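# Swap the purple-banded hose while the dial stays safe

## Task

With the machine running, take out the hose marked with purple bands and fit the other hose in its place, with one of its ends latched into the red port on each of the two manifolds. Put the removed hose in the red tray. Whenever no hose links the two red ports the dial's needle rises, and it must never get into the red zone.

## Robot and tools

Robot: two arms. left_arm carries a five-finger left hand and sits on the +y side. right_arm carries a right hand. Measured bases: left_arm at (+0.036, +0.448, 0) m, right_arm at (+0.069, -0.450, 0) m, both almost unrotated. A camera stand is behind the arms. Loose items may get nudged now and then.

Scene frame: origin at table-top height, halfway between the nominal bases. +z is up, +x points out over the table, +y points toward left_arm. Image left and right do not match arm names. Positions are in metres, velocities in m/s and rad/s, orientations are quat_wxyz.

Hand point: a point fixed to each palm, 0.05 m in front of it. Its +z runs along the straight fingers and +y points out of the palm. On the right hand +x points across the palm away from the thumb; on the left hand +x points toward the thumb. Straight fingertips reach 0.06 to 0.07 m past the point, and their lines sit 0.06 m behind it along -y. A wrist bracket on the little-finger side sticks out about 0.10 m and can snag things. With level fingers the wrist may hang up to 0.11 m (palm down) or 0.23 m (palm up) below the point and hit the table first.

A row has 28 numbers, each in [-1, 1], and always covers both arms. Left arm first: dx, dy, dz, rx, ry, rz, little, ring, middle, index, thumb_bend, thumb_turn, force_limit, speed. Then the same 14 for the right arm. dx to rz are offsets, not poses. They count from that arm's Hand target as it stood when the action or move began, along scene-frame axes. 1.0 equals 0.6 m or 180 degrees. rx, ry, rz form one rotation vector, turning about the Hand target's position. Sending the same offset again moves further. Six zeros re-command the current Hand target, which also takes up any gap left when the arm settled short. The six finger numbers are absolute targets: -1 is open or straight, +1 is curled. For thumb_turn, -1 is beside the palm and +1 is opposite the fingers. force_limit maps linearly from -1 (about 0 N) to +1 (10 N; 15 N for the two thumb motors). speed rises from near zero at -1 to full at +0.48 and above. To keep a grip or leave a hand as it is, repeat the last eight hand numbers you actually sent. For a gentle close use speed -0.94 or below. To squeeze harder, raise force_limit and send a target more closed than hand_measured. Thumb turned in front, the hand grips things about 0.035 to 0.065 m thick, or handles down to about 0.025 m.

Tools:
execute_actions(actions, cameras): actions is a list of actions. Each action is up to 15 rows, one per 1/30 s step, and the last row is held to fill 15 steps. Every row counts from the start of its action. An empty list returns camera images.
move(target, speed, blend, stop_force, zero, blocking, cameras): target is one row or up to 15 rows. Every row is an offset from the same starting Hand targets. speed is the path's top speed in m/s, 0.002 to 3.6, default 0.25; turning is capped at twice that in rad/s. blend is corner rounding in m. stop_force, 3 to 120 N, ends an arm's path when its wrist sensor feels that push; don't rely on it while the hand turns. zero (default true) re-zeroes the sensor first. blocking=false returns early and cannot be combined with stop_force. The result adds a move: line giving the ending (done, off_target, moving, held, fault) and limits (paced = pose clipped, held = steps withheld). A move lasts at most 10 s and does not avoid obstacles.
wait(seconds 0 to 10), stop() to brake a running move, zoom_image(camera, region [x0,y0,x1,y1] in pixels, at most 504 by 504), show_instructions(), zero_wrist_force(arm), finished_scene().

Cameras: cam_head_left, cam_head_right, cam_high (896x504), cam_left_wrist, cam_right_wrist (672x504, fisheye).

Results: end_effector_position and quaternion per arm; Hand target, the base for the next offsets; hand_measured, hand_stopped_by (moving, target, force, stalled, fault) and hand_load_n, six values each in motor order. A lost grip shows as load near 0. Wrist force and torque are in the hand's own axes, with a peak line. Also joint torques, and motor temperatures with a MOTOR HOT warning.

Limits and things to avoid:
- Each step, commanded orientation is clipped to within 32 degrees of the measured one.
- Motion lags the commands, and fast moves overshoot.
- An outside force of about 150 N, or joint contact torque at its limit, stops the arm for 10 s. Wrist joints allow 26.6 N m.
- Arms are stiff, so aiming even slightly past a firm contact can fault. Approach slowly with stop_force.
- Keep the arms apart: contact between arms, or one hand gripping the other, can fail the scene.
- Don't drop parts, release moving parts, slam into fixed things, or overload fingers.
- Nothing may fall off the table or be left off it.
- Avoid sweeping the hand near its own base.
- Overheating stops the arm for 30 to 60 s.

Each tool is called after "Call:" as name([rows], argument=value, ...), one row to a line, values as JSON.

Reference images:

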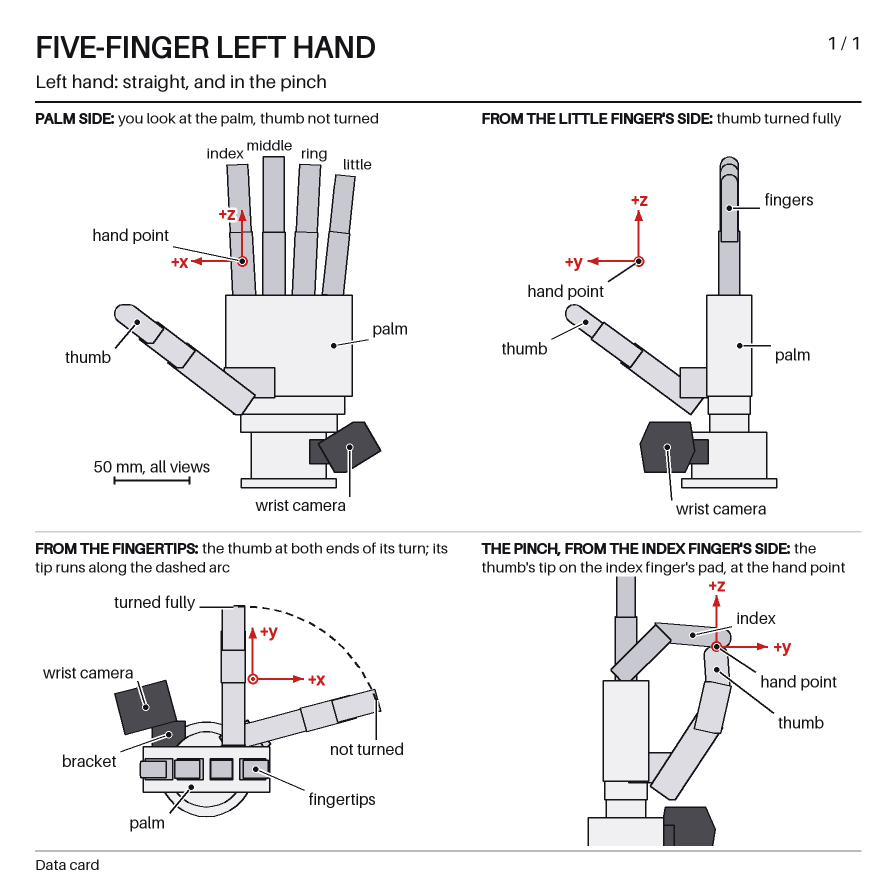

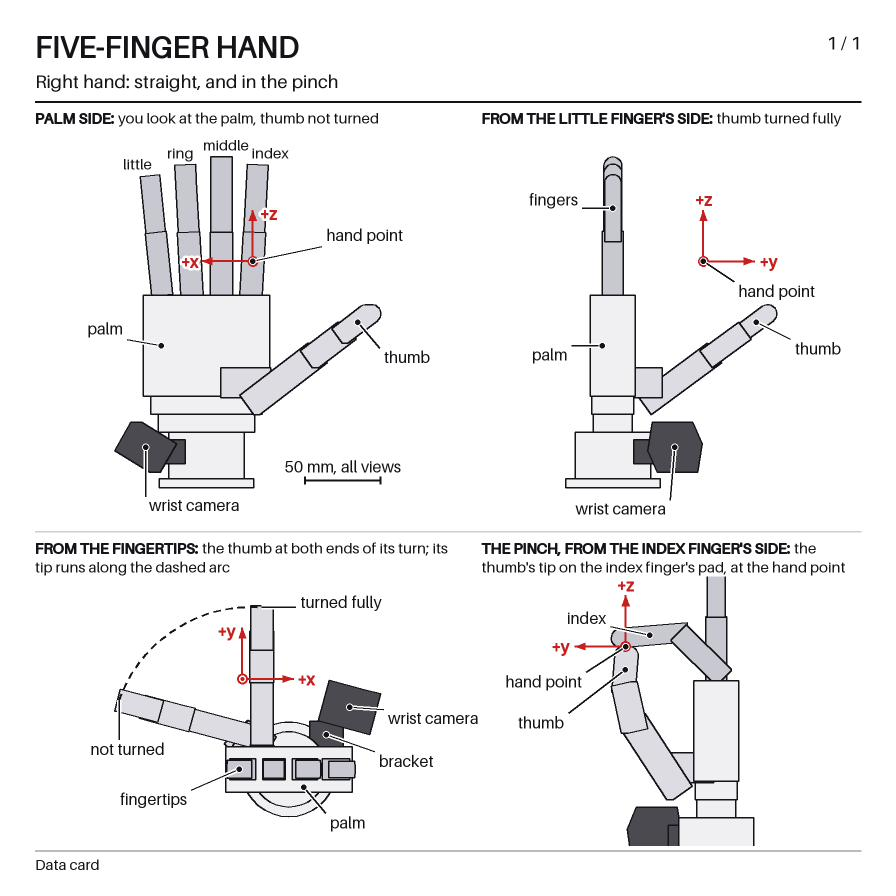

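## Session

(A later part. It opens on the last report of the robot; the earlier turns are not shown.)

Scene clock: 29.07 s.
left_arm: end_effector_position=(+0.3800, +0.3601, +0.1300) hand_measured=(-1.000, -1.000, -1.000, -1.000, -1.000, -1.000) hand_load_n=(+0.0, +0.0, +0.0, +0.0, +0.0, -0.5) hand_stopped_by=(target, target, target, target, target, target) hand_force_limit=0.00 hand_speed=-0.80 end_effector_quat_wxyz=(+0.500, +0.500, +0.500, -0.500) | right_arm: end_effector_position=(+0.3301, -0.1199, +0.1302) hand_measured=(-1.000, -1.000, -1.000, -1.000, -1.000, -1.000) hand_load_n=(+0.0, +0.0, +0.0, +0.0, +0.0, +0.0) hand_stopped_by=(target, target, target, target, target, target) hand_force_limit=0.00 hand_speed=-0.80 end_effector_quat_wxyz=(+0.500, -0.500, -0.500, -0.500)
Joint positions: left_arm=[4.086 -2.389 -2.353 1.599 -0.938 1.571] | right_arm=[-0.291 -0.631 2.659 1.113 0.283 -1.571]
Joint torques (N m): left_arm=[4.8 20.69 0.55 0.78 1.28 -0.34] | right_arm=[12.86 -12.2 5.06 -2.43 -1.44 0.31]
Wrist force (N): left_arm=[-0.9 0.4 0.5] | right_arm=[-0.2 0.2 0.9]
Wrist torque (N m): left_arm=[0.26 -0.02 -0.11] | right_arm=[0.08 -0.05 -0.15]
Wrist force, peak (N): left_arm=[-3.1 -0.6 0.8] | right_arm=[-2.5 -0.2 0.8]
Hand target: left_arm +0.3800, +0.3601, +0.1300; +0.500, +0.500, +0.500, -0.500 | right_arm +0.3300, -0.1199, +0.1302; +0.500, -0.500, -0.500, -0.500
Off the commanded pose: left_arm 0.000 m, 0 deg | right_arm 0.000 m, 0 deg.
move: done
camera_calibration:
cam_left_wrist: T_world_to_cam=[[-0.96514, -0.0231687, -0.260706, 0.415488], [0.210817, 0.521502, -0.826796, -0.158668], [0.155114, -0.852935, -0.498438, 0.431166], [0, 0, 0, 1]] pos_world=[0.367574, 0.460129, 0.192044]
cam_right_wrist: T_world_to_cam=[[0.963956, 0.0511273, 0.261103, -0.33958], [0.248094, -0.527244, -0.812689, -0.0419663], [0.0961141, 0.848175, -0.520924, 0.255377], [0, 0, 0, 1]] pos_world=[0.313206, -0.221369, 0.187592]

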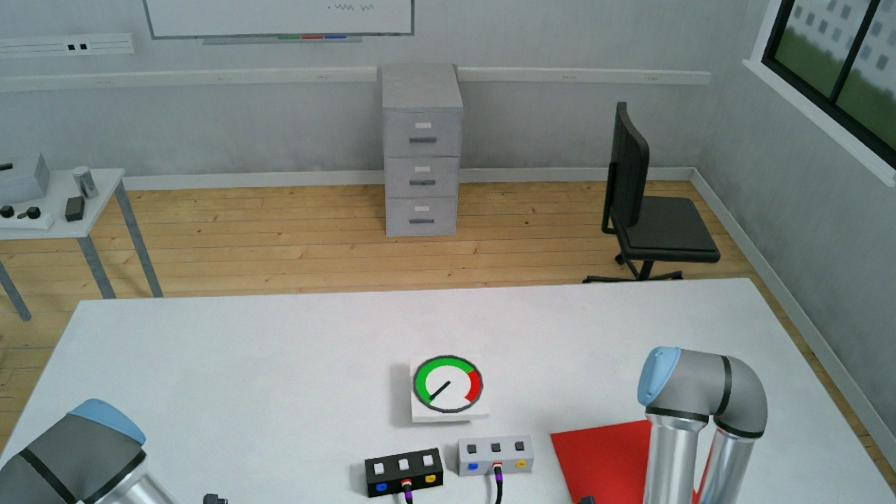

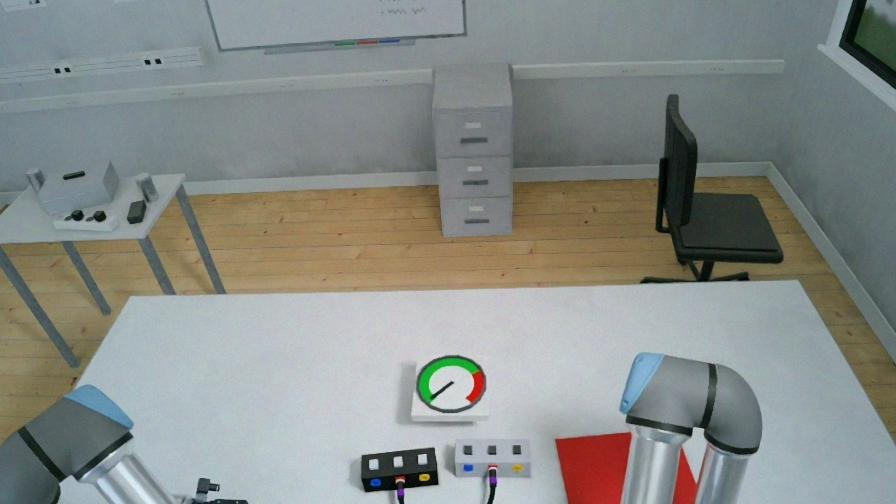

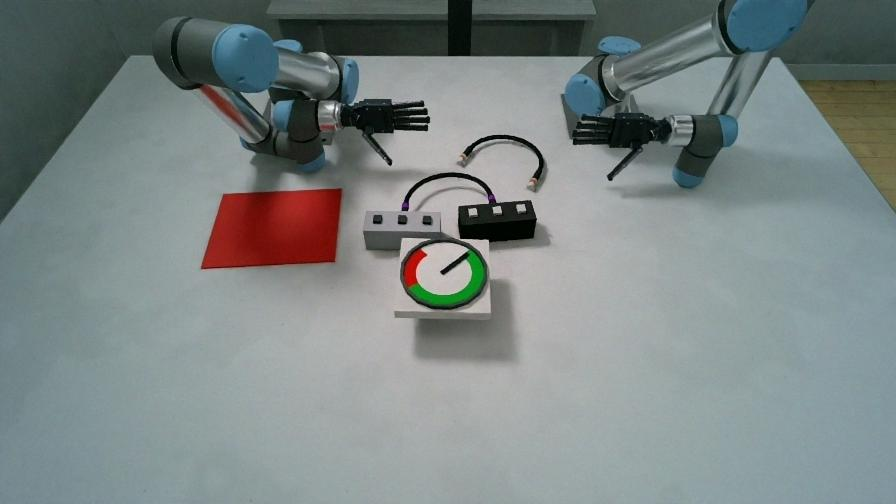

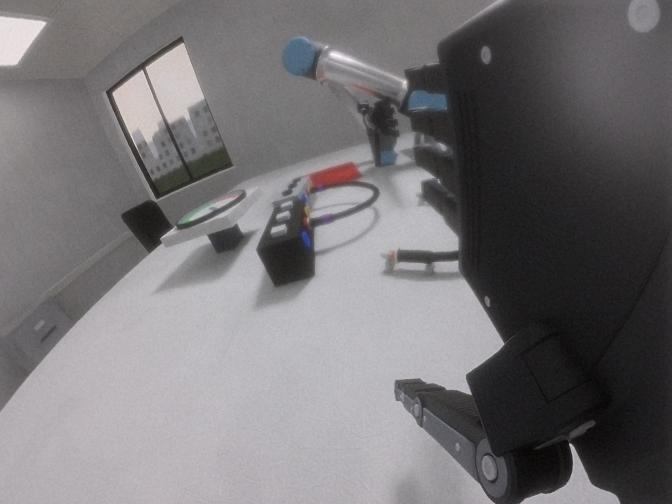

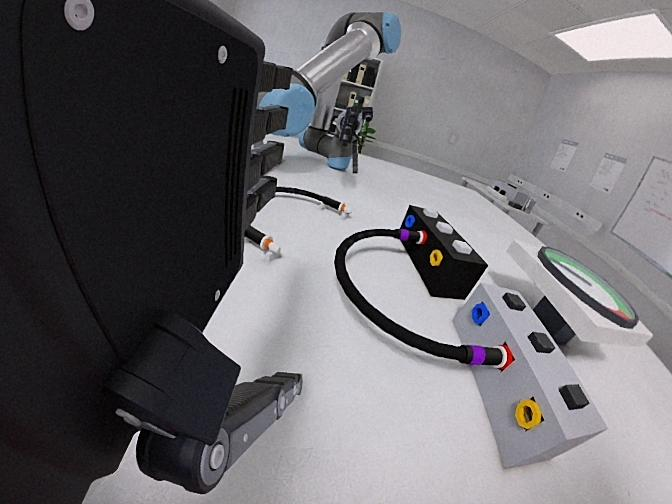

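Call:
move([
  [0.1167,-0.1833,0.2,0.2596,0.4496,0.2596,1,1,1,-1,0.1,1,0,0,0.1167,-0.05,0.1167,-0.3849,-0.3849,0.3849,1,1,0,0,-1,1,0,0],
  [0.2333,-0.5,0.1167,0.2596,0.4496,0.2596,1,1,1,-1,0.1,1,0,0,0.2083,-0.05,-0.0167,-0.3849,-0.3849,0.3849,1,1,0,0,-1,1,0,0],
], speed=0.5, blend=0.02, cameras=["all"])

Scene clock: 38.63 s.
left_arm: end_effector_position=(+0.5200, +0.0602, +0.2000) hand_measured=(+1.000, +1.000, +1.000, -1.000, +0.098, +0.790) hand_load_n=(+0.0, +0.0, -2.0, -0.5, +3.5, +17.0) hand_stopped_by=(target, target, target, target, target, force) hand_force_limit=0.00 hand_speed=0.00 end_effector_quat_wxyz=(+0.000, +0.000, +0.966, -0.259) | right_arm: end_effector_position=(+0.4551, -0.1499, +0.1202) hand_measured=(+1.000, +1.000, +0.000, +0.000, -1.000, +1.000) hand_load_n=(+0.0, +0.0, +0.0, +0.0, +0.0, +0.0) hand_stopped_by=(target, target, target, target, target, target) hand_force_limit=0.00 hand_speed=0.00 end_effector_quat_wxyz=(+0.000, +0.000, +1.000, +0.000)
Joint positions: left_arm=[2.821 -2.337 -0.815 1.764 -1.078 -1.944] | right_arm=[0.271 -1.181 1.673 1.079 1.57 -1.293]
Joint torques (N m): left_arm=[-6.62 39.56 27.33 -1.83 2.26 -3.03] | right_arm=[14.29 -29.05 -7.76 3.6 1.47 1.3]
Wrist force (N): left_arm=[0.2 -0.4 -0.7] | right_arm=[-0.9 -0.9 -1.6]
Wrist torque (N m): left_arm=[0.23 0.16 -0.20] | right_arm=[-0.03 -0.23 0.06]
Wrist force, peak (N): left_arm=[0.9 1.3 -2.7] | right_arm=[-0.1 -0.4 -2.9]
Hand target: left_arm +0.5200, +0.0601, +0.2000; +0.000, +0.000, +0.966, -0.259 | right_arm +0.4550, -0.1499, +0.1201; +0.000, +0.000, +1.000, +0.000
Off the commanded pose: left_arm 0.000 m, 0 deg | right_arm 0.000 m, 0 deg.
move: done
camera_calibration:
cam_left_wrist: T_world_to_cam=[[-0.260815, -0.84745, 0.46239, 0.100631], [-0.826876, 0.443303, 0.346062, 0.335784], [-0.498249, -0.292081, -0.816355, 0.558046], [0, 0, 0, 1]] pos_world=[0.581944, 0.0994207, 0.292831]
cam_right_wrist: T_world_to_cam=[[-0.261188, 0.963928, -0.0512132, 0.276006], [0.812615, 0.248204, 0.527306, -0.398672], [0.520997, 0.0961094, -0.848131, -0.00317016], [0, 0, 0, 1]] pos_world=[0.397708, -0.166794, 0.221669]

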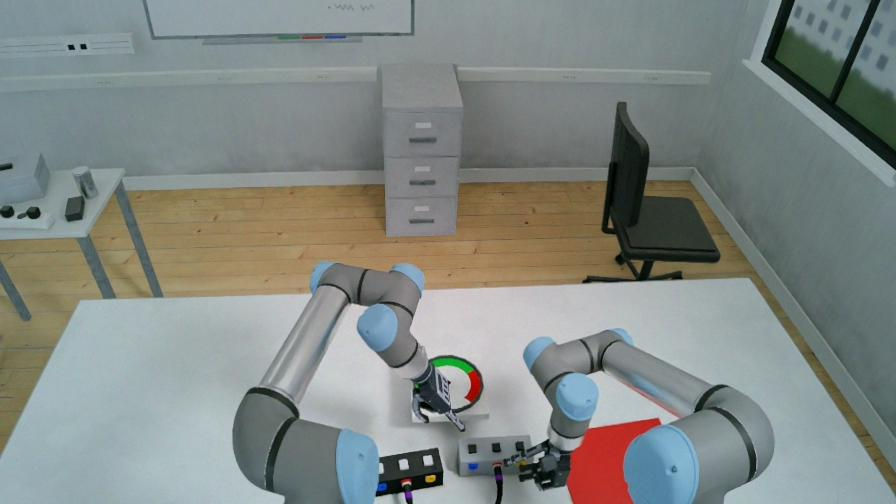

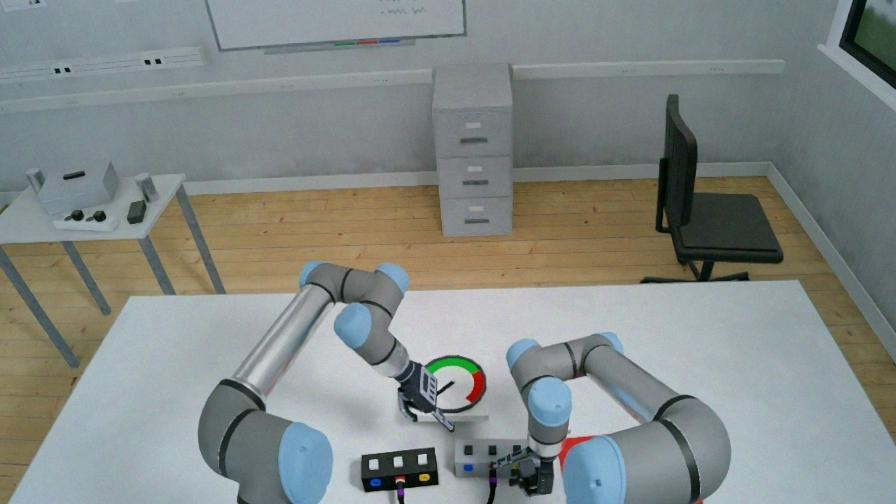

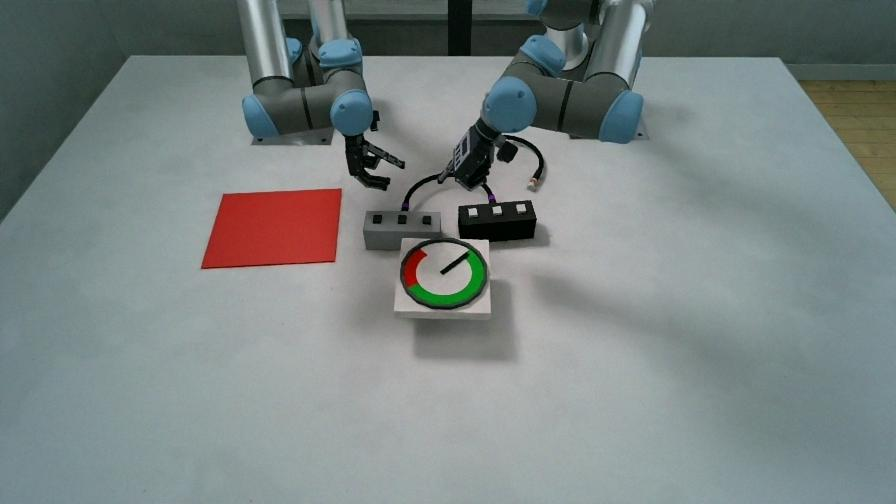

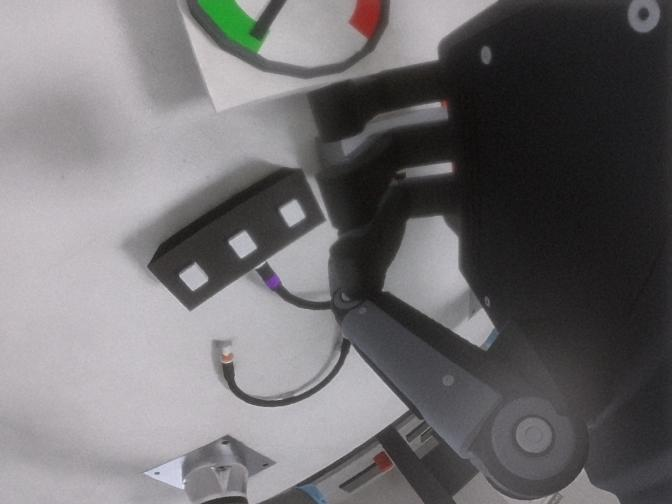

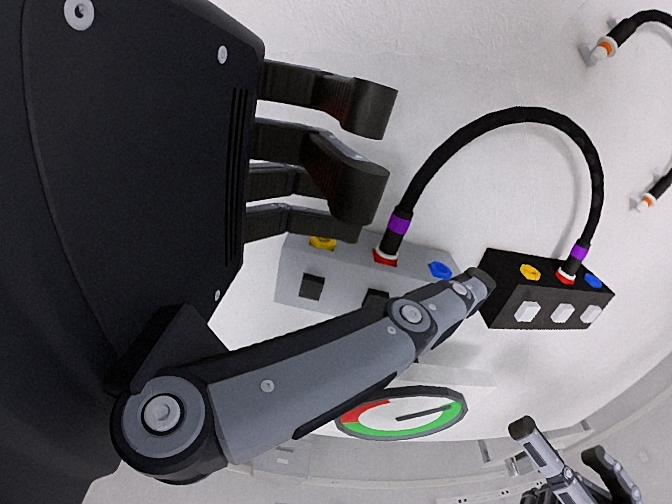

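Call:
move([
  [0,0,0,0,0,0,1,1,1,-1,-1,0.5,0,0,0.0217,0.003,-0.09,0,0,0,1,1,0,0,-1,1,0,0],
  [0,0,0,0,0,0,1,1,1,-1,-1,0.5,0,0,0.0217,0.003,-0.1367,0,0,0,1,1,0,0,-1,1,0,0],
], speed=0.15, stop_force=8, cameras=["cam_head_right","cam_high","cam_right_wrist"])

Scene clock: 41.80 s.
left_arm: end_effector_position=(+0.5200, +0.0601, +0.2000) hand_measured=(+1.000, +1.000, +1.000, -1.000, -1.000, +0.500) hand_load_n=(+0.0, +0.0, +0.0, +0.0, +0.0, +0.0) hand_stopped_by=(target, target, target, target, target, target) hand_force_limit=0.00 hand_speed=0.00 end_effector_quat_wxyz=(+0.000, +0.000, +0.966, -0.259) | right_arm: end_effector_position=(+0.4681, -0.1481, +0.0381) hand_measured=(+1.000, +1.000, +0.000, +0.000, -1.000, +1.000) hand_load_n=(+0.5, +0.0, +0.0, +0.0, +0.0, +0.0) hand_stopped_by=(target, target, target, target, target, target) hand_force_limit=0.00 hand_speed=0.00 end_effector_quat_wxyz=(+0.000, +0.000, +1.000, +0.000)
Joint positions: left_arm=[2.821 -2.337 -0.815 1.764 -1.078 -1.944] | right_arm=[0.267 -1.05 1.717 0.903 1.57 -1.297]
Joint torques (N m): left_arm=[-5.93 40.2 23.33 -2.61 0.4 -2.8] | right_arm=[13.78 -32.97 -8.84 -0.16 -1.15 1.13]
Wrist force (N): left_arm=[0.2 -0.6 -1.1] | right_arm=[-0.8 -0.7 -1.8]
Wrist torque (N m): left_arm=[0.22 0.15 -0.13] | right_arm=[0.00 -0.22 0.09]
Wrist force, peak (N): left_arm=[0.5 -0.6 -1.2] | right_arm=[-0.7 -0.9 -2.7]
Hand target: left_arm +0.5200, +0.0601, +0.2000; +0.000, +0.000, +0.966, -0.259 | right_arm +0.4680, -0.1481, +0.0381; +0.000, +0.000, +1.000, +0.000
Off the commanded pose: left_arm 0.000 m, 0 deg | right_arm 0.000 m, 0 deg.
move: done
camera_calibration:
cam_right_wrist: T_world_to_cam=[[-0.26128, 0.963902, -0.051242, 0.273499], [0.812632, 0.248304, 0.527232, -0.366371], [0.520923, 0.0961143, -0.848175, -0.0797106], [0, 0, 0, 1]] pos_world=[0.410708, -0.164994, 0.139569]
Images, in order (width x height): cam_head_right 896x504, cam_high 896x504, cam_right_wrist 672x504.

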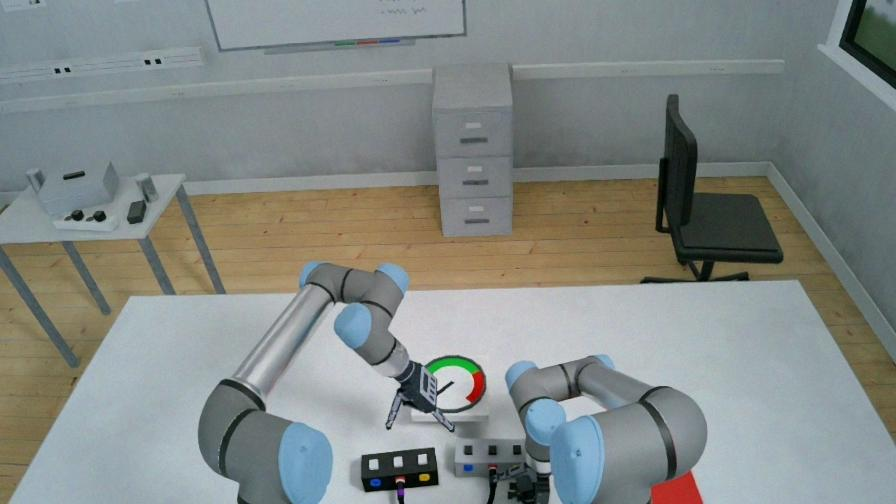

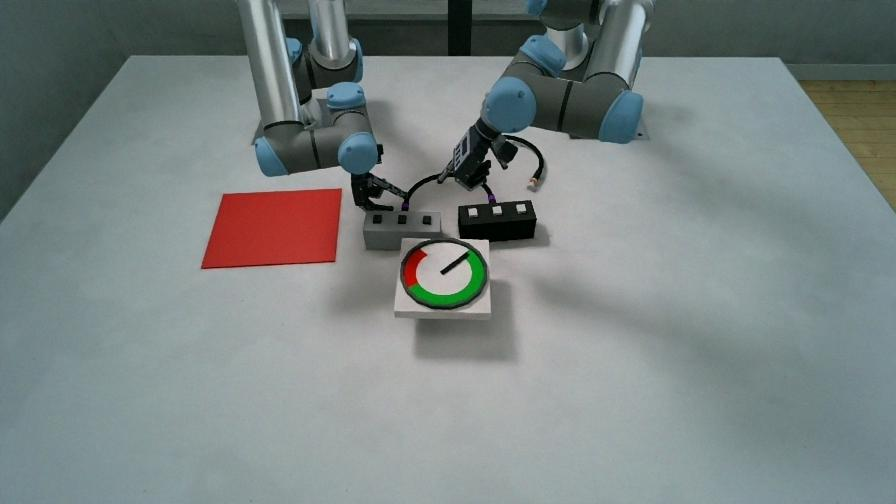

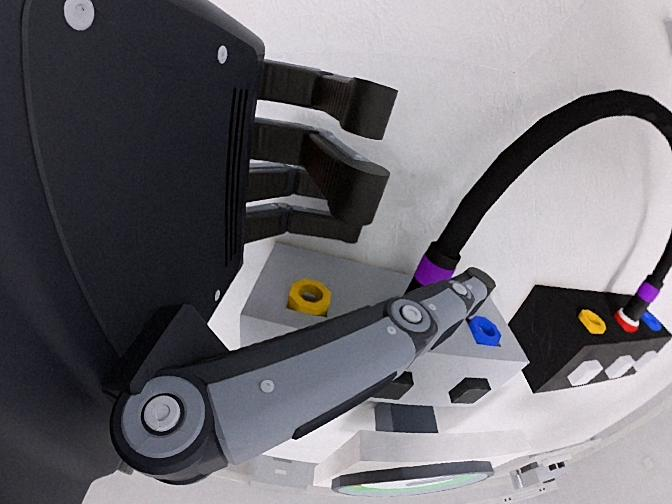

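Call:
zoom_image(camera="cam_right_wrist", region=[230, 50, 530, 360])

Call:
zoom_image(camera="cam_head_right", region=[420, 400, 600, 504])

Call:
zoom_image(camera="cam_high", region=[330, 130, 460, 230])

Scaled by 1.626 from the camera's 672x504 image, which has a finer 960x720 frame.

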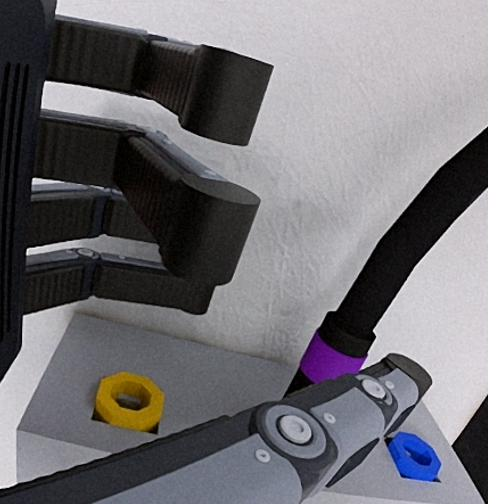

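Scaled by 2.800 from the camera's 896x504 image, which has a finer 1280x720 frame.

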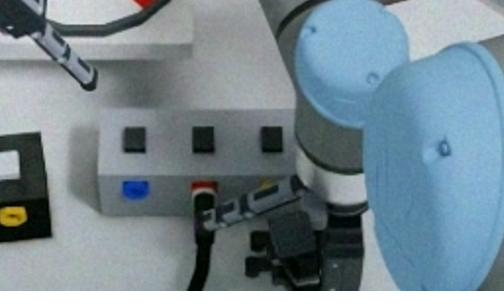

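Scaled by 3.877 from the camera's 896x504 image, which has a finer 1280x720 frame.

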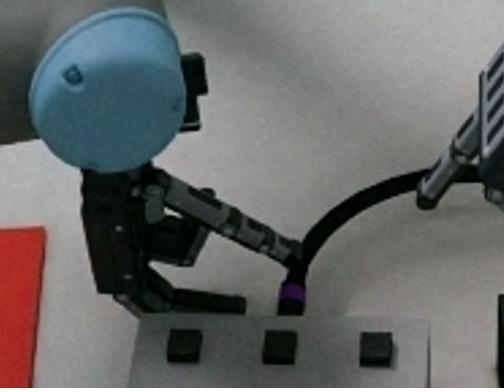

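Call:
move([
  [0,0,0,0,0,0,1,1,1,-1,-1,1,0,0,0.015,0,0,0,0,0,1,1,0,0,-1,1,0,0],
  [0,0,0,0,0,0,1,1,1,-1,-1,1,0,0,0.015,0.08,0,0,0,0,1,1,0,0,-1,1,0,0],
], speed=0.08, stop_force=5, cameras=["cam_head_right","cam_high","cam_right_wrist","cam_left_wrist"])

Call:
zoom_image(camera="cam_right_wrist", region=[230, 50, 530, 360])

Call:
zoom_image(camera="cam_high", region=[330, 130, 460, 230])

Scene clock: 46.37 s.
left_arm: end_effector_position=(+0.5200, +0.0601, +0.2000) hand_measured=(+1.000, +1.000, +1.000, -1.000, -1.000, +1.000) hand_load_n=(+0.0, +0.0, +0.0, +0.0, +0.0, +0.0) hand_stopped_by=(target, target, target, target, target, target) hand_force_limit=0.00 hand_speed=0.00 end_effector_quat_wxyz=(+0.000, +0.000, +0.966, -0.259) | right_arm: end_effector_position=(+0.4770, -0.1001, +0.0381) hand_measured=(+1.000, +1.000, +0.000, +0.000, -1.000, +1.000) hand_load_n=(+0.0, +0.0, +0.0, +0.0, -0.5, +0.0) hand_stopped_by=(target, target, target, target, target, target) hand_force_limit=0.00 hand_speed=0.00 end_effector_quat_wxyz=(+0.000, +0.000, +1.000, +0.000)
Joint positions: left_arm=[2.821 -2.337 -0.815 1.764 -1.078 -1.944] | right_arm=[0.364 -0.98 1.598 0.953 1.57 -1.2]
Joint torques (N m): left_arm=[-4.97 42.27 16.91 -0.24 -0.53 -2.77] | right_arm=[-14.27 -49.61 -17.47 -0.23 1.51 1.03]
Wrist force (N): left_arm=[-0.1 -0.5 -0.8] | right_arm=[-1.1 -0.9 -1.5]
Wrist torque (N m): left_arm=[0.23 0.20 -0.15] | right_arm=[-0.02 -0.19 0.04]
Wrist force, peak (N): left_arm=[0.4 -0.5 -1.3] | right_arm=[-1.5 -1.9 -1.7]
Hand target: left_arm +0.5200, +0.0601, +0.2000; +0.000, +0.000, +0.966, -0.259 | right_arm +0.4770, -0.1001, +0.0381; +0.000, +0.000, +1.000, +0.000
Off the commanded pose: left_arm 0.000 m, 0 deg | right_arm 0.000 m, 0 deg.
move: done
camera_calibration:
cam_left_wrist: T_world_to_cam=[[-0.260581, -0.847494, 0.462442, 0.100532], [-0.826811, 0.443205, 0.346342, 0.335709], [-0.498479, -0.292102, -0.816208, 0.558056], [0, 0, 0, 1]] pos_world=[0.581944, 0.0994211, 0.292729]
cam_right_wrist: T_world_to_cam=[[-0.261283, 0.963901, -0.0512373, 0.229584], [0.81266, 0.248309, 0.527187, -0.385608], [0.520879, 0.0961065, -0.848203, -0.0889909], [0, 0, 0, 1]] pos_world=[0.419708, -0.116994, 0.139569]
Images, in order (width x height): cam_head_right 896x504, cam_high 896x504, cam_left_wrist 672x504, cam_right_wrist 672x504.

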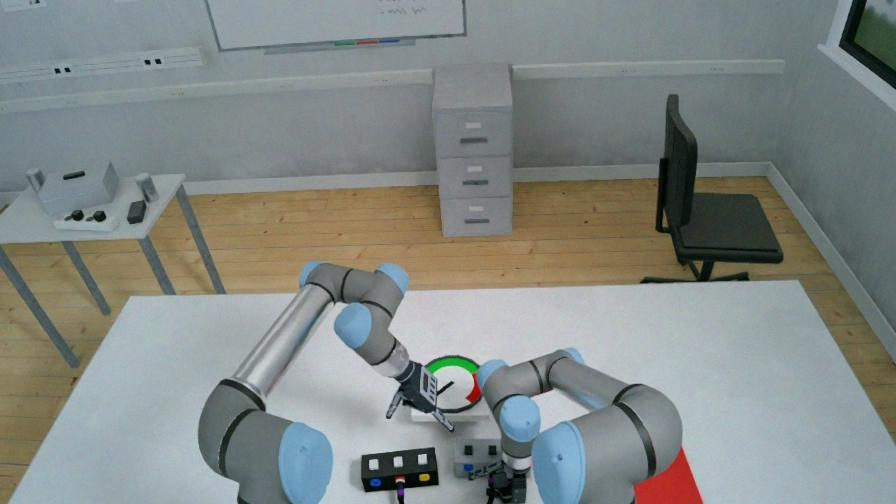

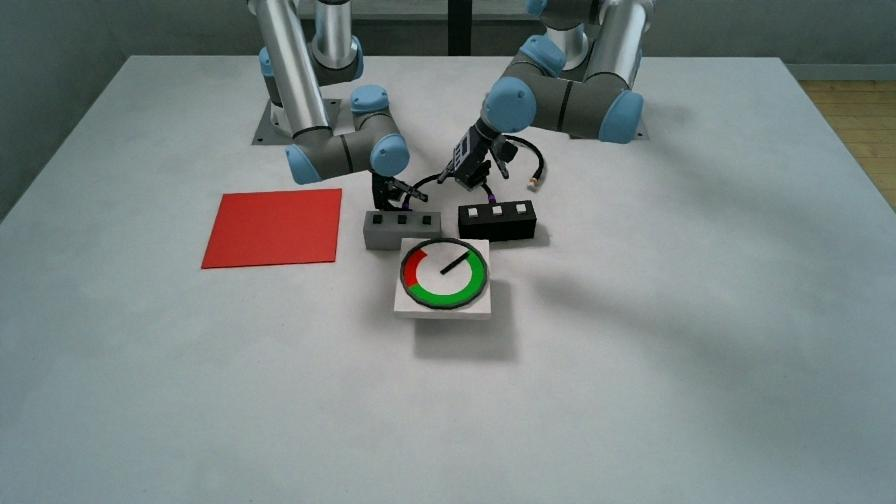

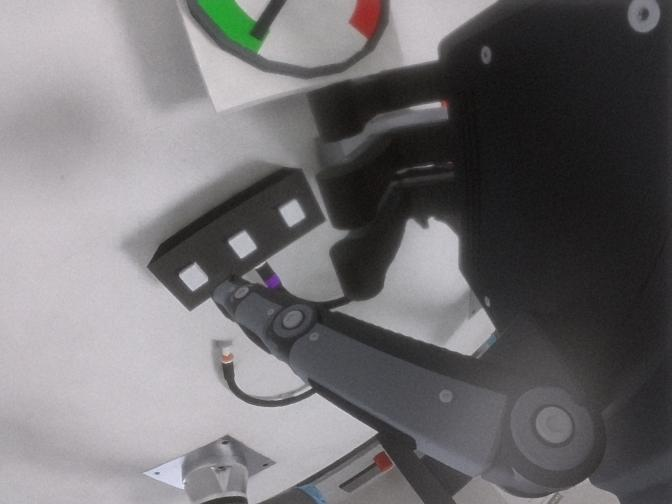

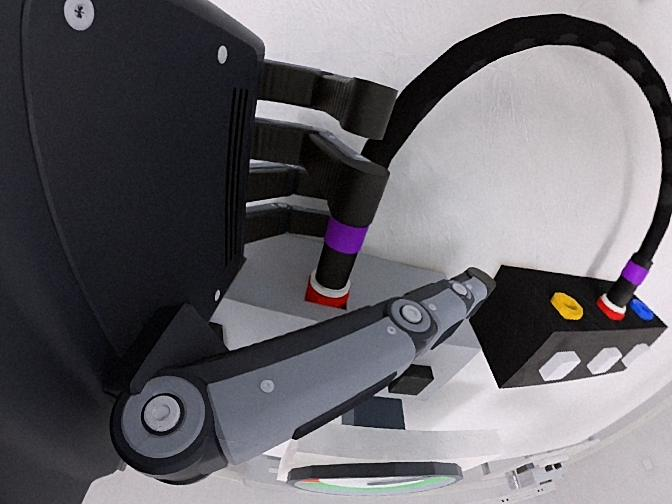

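Scaled by 1.626 from the camera's 672x504 image, which has a finer 960x720 frame.

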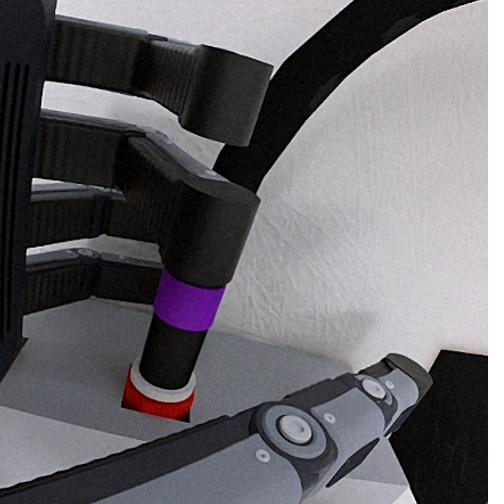

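Scaled by 3.877 from the camera's 896x504 image, which has a finer 1280x720 frame.

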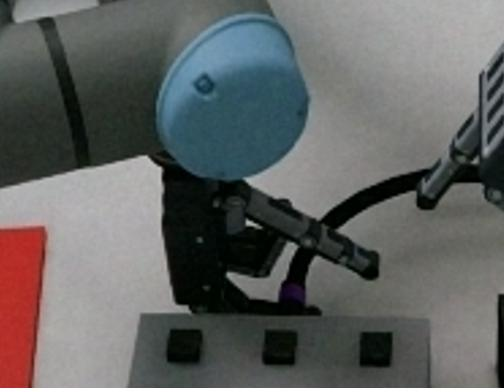

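Call:
move(target=[0,0,0,0,0,0,1,1,1,-1,-1,1,0,0,0,0,0,0,0,0,1,1,0,0,-0.35,1,-0.6,-0.5])

Call:
move(target=[0,0,0,0,0,0,1,1,1,-1,-1,1,0,0,0,0,0,0,0,0,1,1,0.35,0.35,0.2,1,-0.6,-0.93], cameras=["cam_right_wrist","cam_high"])

Scene clock: 48.23 s.
left_arm: end_effector_position=(+0.5200, +0.0601, +0.2000) hand_measured=(+1.000, +1.000, +1.000, -1.000, -1.000, +1.000) hand_load_n=(+0.0, +0.0, +0.0, +0.0, +0.0, +0.5) hand_stopped_by=(target, target, target, target, target, target) hand_force_limit=0.00 hand_speed=0.00 end_effector_quat_wxyz=(+0.000, +0.000, +0.966, -0.259) | right_arm: end_effector_position=(+0.4770, -0.1001, +0.0381) hand_measured=(+1.000, +1.000, +0.000, +0.000, -0.350, +1.000) hand_load_n=(+0.0, +0.0, +0.0, +0.0, +0.0, +0.0) hand_stopped_by=(target, target, target, target, target, target) hand_force_limit=-0.60 hand_speed=-0.50 end_effector_quat_wxyz=(+0.000, +0.000, +1.000, +0.000)
Joint positions: left_arm=[2.821 -2.337 -0.815 1.764 -1.078 -1.944] | right_arm=[0.364 -0.98 1.598 0.953 1.57 -1.2]
Joint torques (N m): left_arm=[-4.48 41.74 16.61 -0.43 -0.92 -2.82] | right_arm=[-14.32 -49.12 -16.98 0 1.35 1.03]
Wrist force (N): left_arm=[0.0 -0.8 -1.0] | right_arm=[-1.1 -0.8 -1.4]
Wrist torque (N m): left_arm=[0.20 0.18 -0.13] | right_arm=[-0.01 -0.18 0.04]
Wrist force, peak (N): left_arm=[0.2 -0.3 -1.3] | right_arm=[-1.2 -0.8 -1.6]
Hand target: left_arm +0.5200, +0.0601, +0.2000; +0.000, +0.000, +0.966, -0.259 | right_arm +0.4770, -0.1001, +0.0381; +0.000, +0.000, +1.000, +0.000
Off the commanded pose: left_arm 0.000 m, 0 deg | right_arm 0.000 m, 0 deg.
move: done

Scene clock: 49.97 s.
left_arm: end_effector_position=(+0.5200, +0.0601, +0.2000) hand_measured=(+1.000, +1.000, +1.000, -1.000, -1.000, +1.000) hand_load_n=(+0.0, +0.0, +0.0, +0.0, -0.5, +0.0) hand_stopped_by=(target, target, target, target, target, target) hand_force_limit=0.00 hand_speed=0.00 end_effector_quat_wxyz=(+0.000, +0.000, +0.966, -0.259) | right_arm: end_effector_position=(+0.4770, -0.1001, +0.0381) hand_measured=(+1.000, +1.000, +0.228, +0.234, -0.200, +1.000) hand_load_n=(+0.0, +0.0, +2.0, +3.5, +4.0, +0.0) hand_stopped_by=(target, target, force, force, force, target) hand_force_limit=-0.60 hand_speed=-0.93 end_effector_quat_wxyz=(+0.000, +0.000, +1.000, +0.000)
Joint positions: left_arm=[2.821 -2.337 -0.815 1.764 -1.078 -1.944] | right_arm=[0.364 -0.98 1.598 0.953 1.57 -1.2]
Joint torques (N m): left_arm=[-4.52 41.49 15.82 -0.43 -0.82 -2.9] | right_arm=[-13.77 -48.84 -17.26 0.1 0.93 0.83]
Wrist force (N): left_arm=[0.1 -0.3 -1.0] | right_arm=[-0.3 -0.3 1.9]
Wrist torque (N m): left_arm=[0.28 0.16 -0.15] | right_arm=[0.00 -0.21 0.07]
Wrist force, peak (N): left_arm=[0.7 -0.7 -1.2] | right_arm=[-0.4 -1.5 2.5]
Hand target: left_arm +0.5200, +0.0601, +0.2000; +0.000, +0.000, +0.966, -0.259 | right_arm +0.4770, -0.1001, +0.0381; +0.000, +0.000, +1.000, +0.000
Off the commanded pose: left_arm 0.000 m, 0 deg | right_arm 0.000 m, 0 deg.
move: done
camera_calibration:
cam_right_wrist: T_world_to_cam=[[-0.26128, 0.963902, -0.051242, 0.229584], [0.812632, 0.248304, 0.527232, -0.385603], [0.520923, 0.0961143, -0.848175, -0.0890124], [0, 0, 0, 1]] pos_world=[0.419708, -0.116994, 0.139569]
Images, in order (width x height): cam_high 896x504, cam_right_wrist 672x504.

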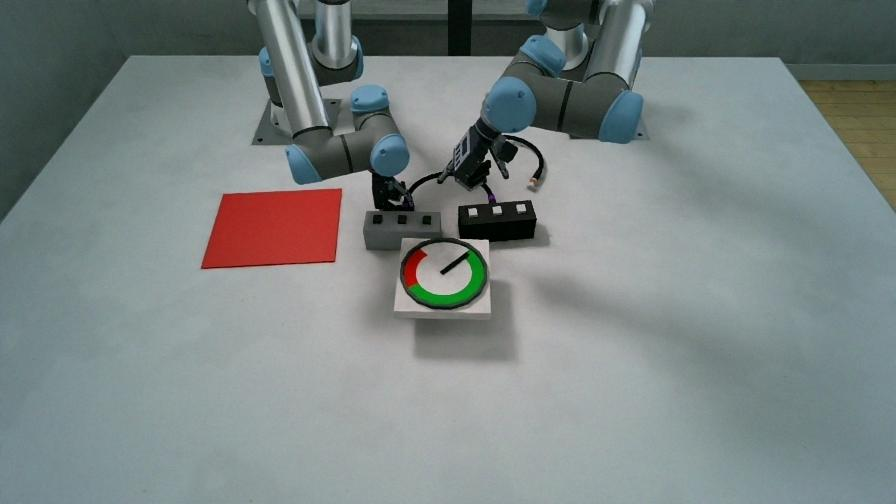

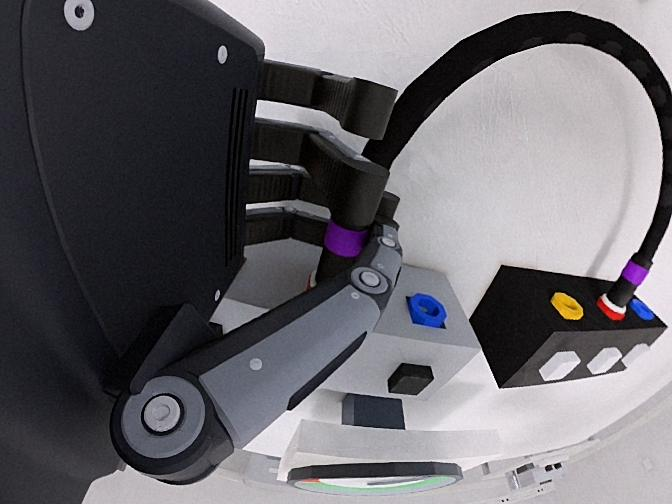

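Call:
move(target=[0.0267,-0.1383,-0.1083,0,0,0,1,1,1,-1,-1,1,0,0,0,0,0,0,0,0,1,1,0.5,0.5,0.3,1,0.2,-0.93], speed=0.15, cameras=["cam_head_left","cam_head_right","cam_high","cam_left_wrist","cam_right_wrist"])

Call:
zoom_image(camera="cam_high", region=[350, 150, 480, 250])

Call:
zoom_image(camera="cam_head_left", region=[400, 400, 560, 504])

Call:
zoom_image(camera="cam_head_right", region=[400, 400, 560, 504])

Scene clock: 52.53 s.
left_arm: end_effector_position=(+0.5359, -0.0228, +0.1350) hand_measured=(+1.000, +1.000, +1.000, -1.000, -1.000, +1.000) hand_load_n=(+0.0, +0.0, +0.0, +0.0, +0.0, +0.0) hand_stopped_by=(target, target, target, target, target, target) hand_force_limit=0.00 hand_speed=0.00 end_effector_quat_wxyz=(+0.000, +0.000, +0.966, -0.259) | right_arm: end_effector_position=(+0.4770, -0.1001, +0.0381) hand_measured=(+1.000, +1.000, +0.252, +0.246, -0.188, +1.000) hand_load_n=(+0.0, +0.0, +7.0, +3.5, +8.5, +1.0) hand_stopped_by=(target, target, force, force, force, target) hand_force_limit=0.20 hand_speed=-0.93 end_effector_quat_wxyz=(+0.000, +0.000, +1.000, +0.000)
Joint positions: left_arm=[2.707 -2.558 -0.56 1.789 -1.102 -2.07] | right_arm=[0.364 -0.98 1.598 0.953 1.57 -1.2]
Joint torques (N m): left_arm=[-1.81 56.29 21.8 0.3 2.4 1.84] | right_arm=[-12.26 -49.2 -17.25 0.38 -0.19 0.91]
Wrist force (N): left_arm=[0.5 -0.7 -0.9] | right_arm=[-0.7 0.6 2.7]
Wrist torque (N m): left_arm=[0.21 0.15 -0.19] | right_arm=[0.05 -0.19 0.08]
Wrist force, peak (N): left_arm=[0.3 0.1 -2.1] | right_arm=[-0.7 0.2 3.6]
Hand target: left_arm +0.5360, -0.0229, +0.1350; +0.000, +0.000, +0.966, -0.259 | right_arm +0.4770, -0.1001, +0.0381; +0.000, +0.000, +1.000, +0.000
Off the commanded pose: left_arm 0.000 m, 0 deg | right_arm 0.000 m, 0 deg.
move: done
camera_calibration:
cam_left_wrist: T_world_to_cam=[[-0.260462, -0.847589, 0.462333, 0.0644117], [-0.826795, 0.443091, 0.346526, 0.408108], [-0.498567, -0.291998, -0.816191, 0.488891], [0, 0, 0, 1]] pos_world=[0.597944, 0.0165214, 0.227829]
cam_right_wrist: T_world_to_cam=[[-0.26128, 0.963902, -0.051242, 0.229584], [0.812632, 0.248304, 0.527232, -0.385603], [0.520923, 0.0961143, -0.848175, -0.0890124], [0, 0, 0, 1]] pos_world=[0.419708, -0.116994, 0.139569]

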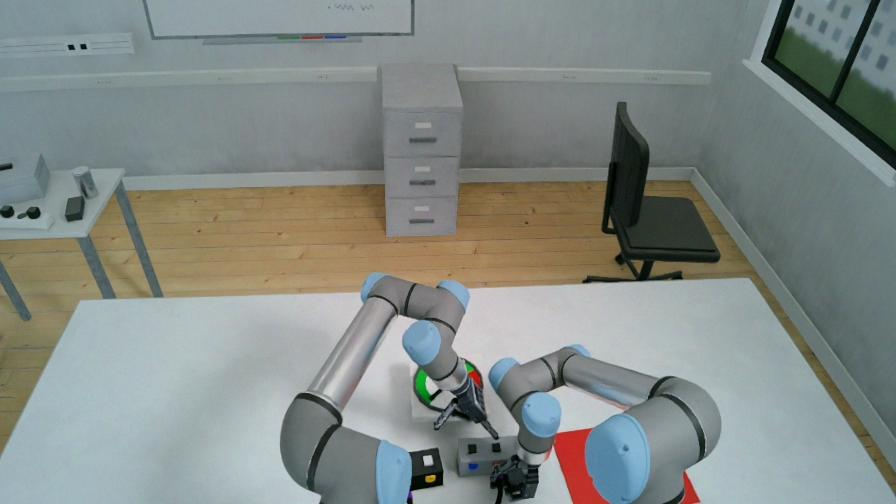

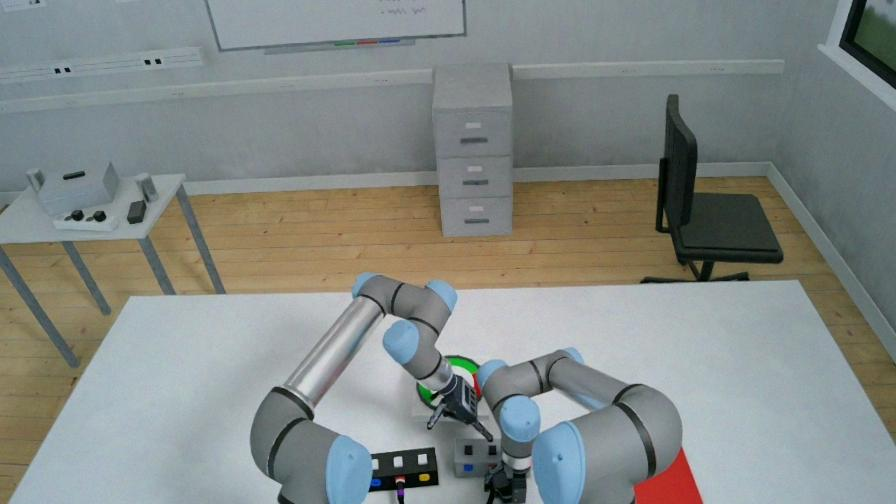

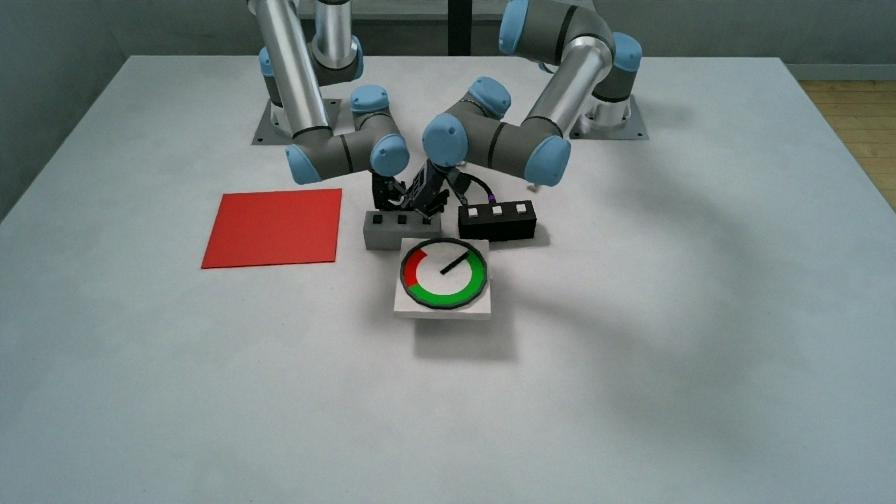

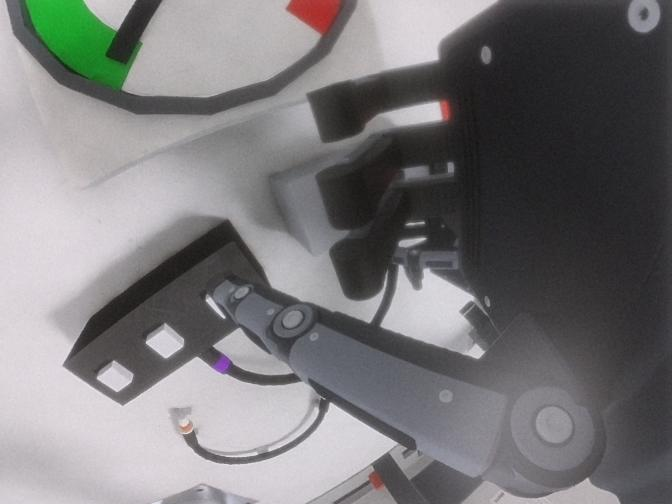

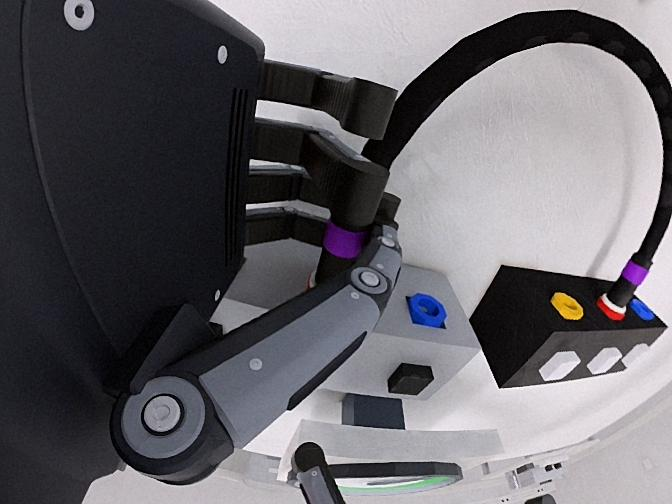

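Scaled by 3.877 from the camera's 896x504 image, which has a finer 1280x720 frame.

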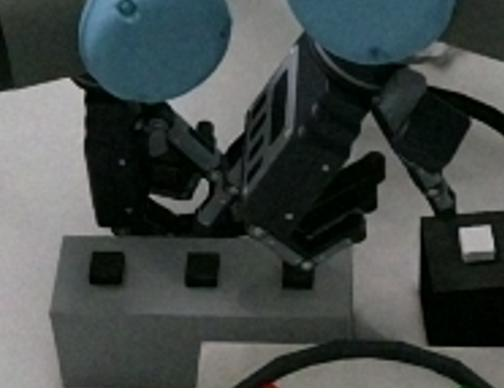

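Scaled by 3.150 from the camera's 896x504 image, which has a finer 1280x720 frame.

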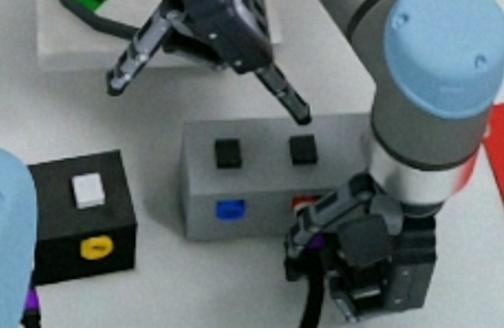

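Scaled by 3.150 from the camera's 896x504 image, which has a finer 1280x720 frame.

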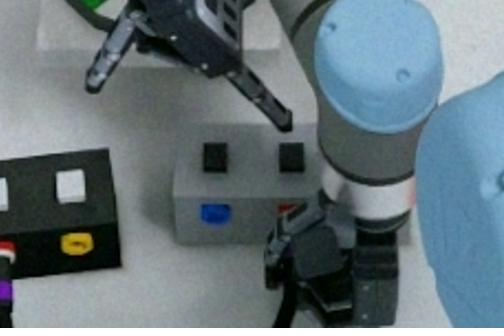

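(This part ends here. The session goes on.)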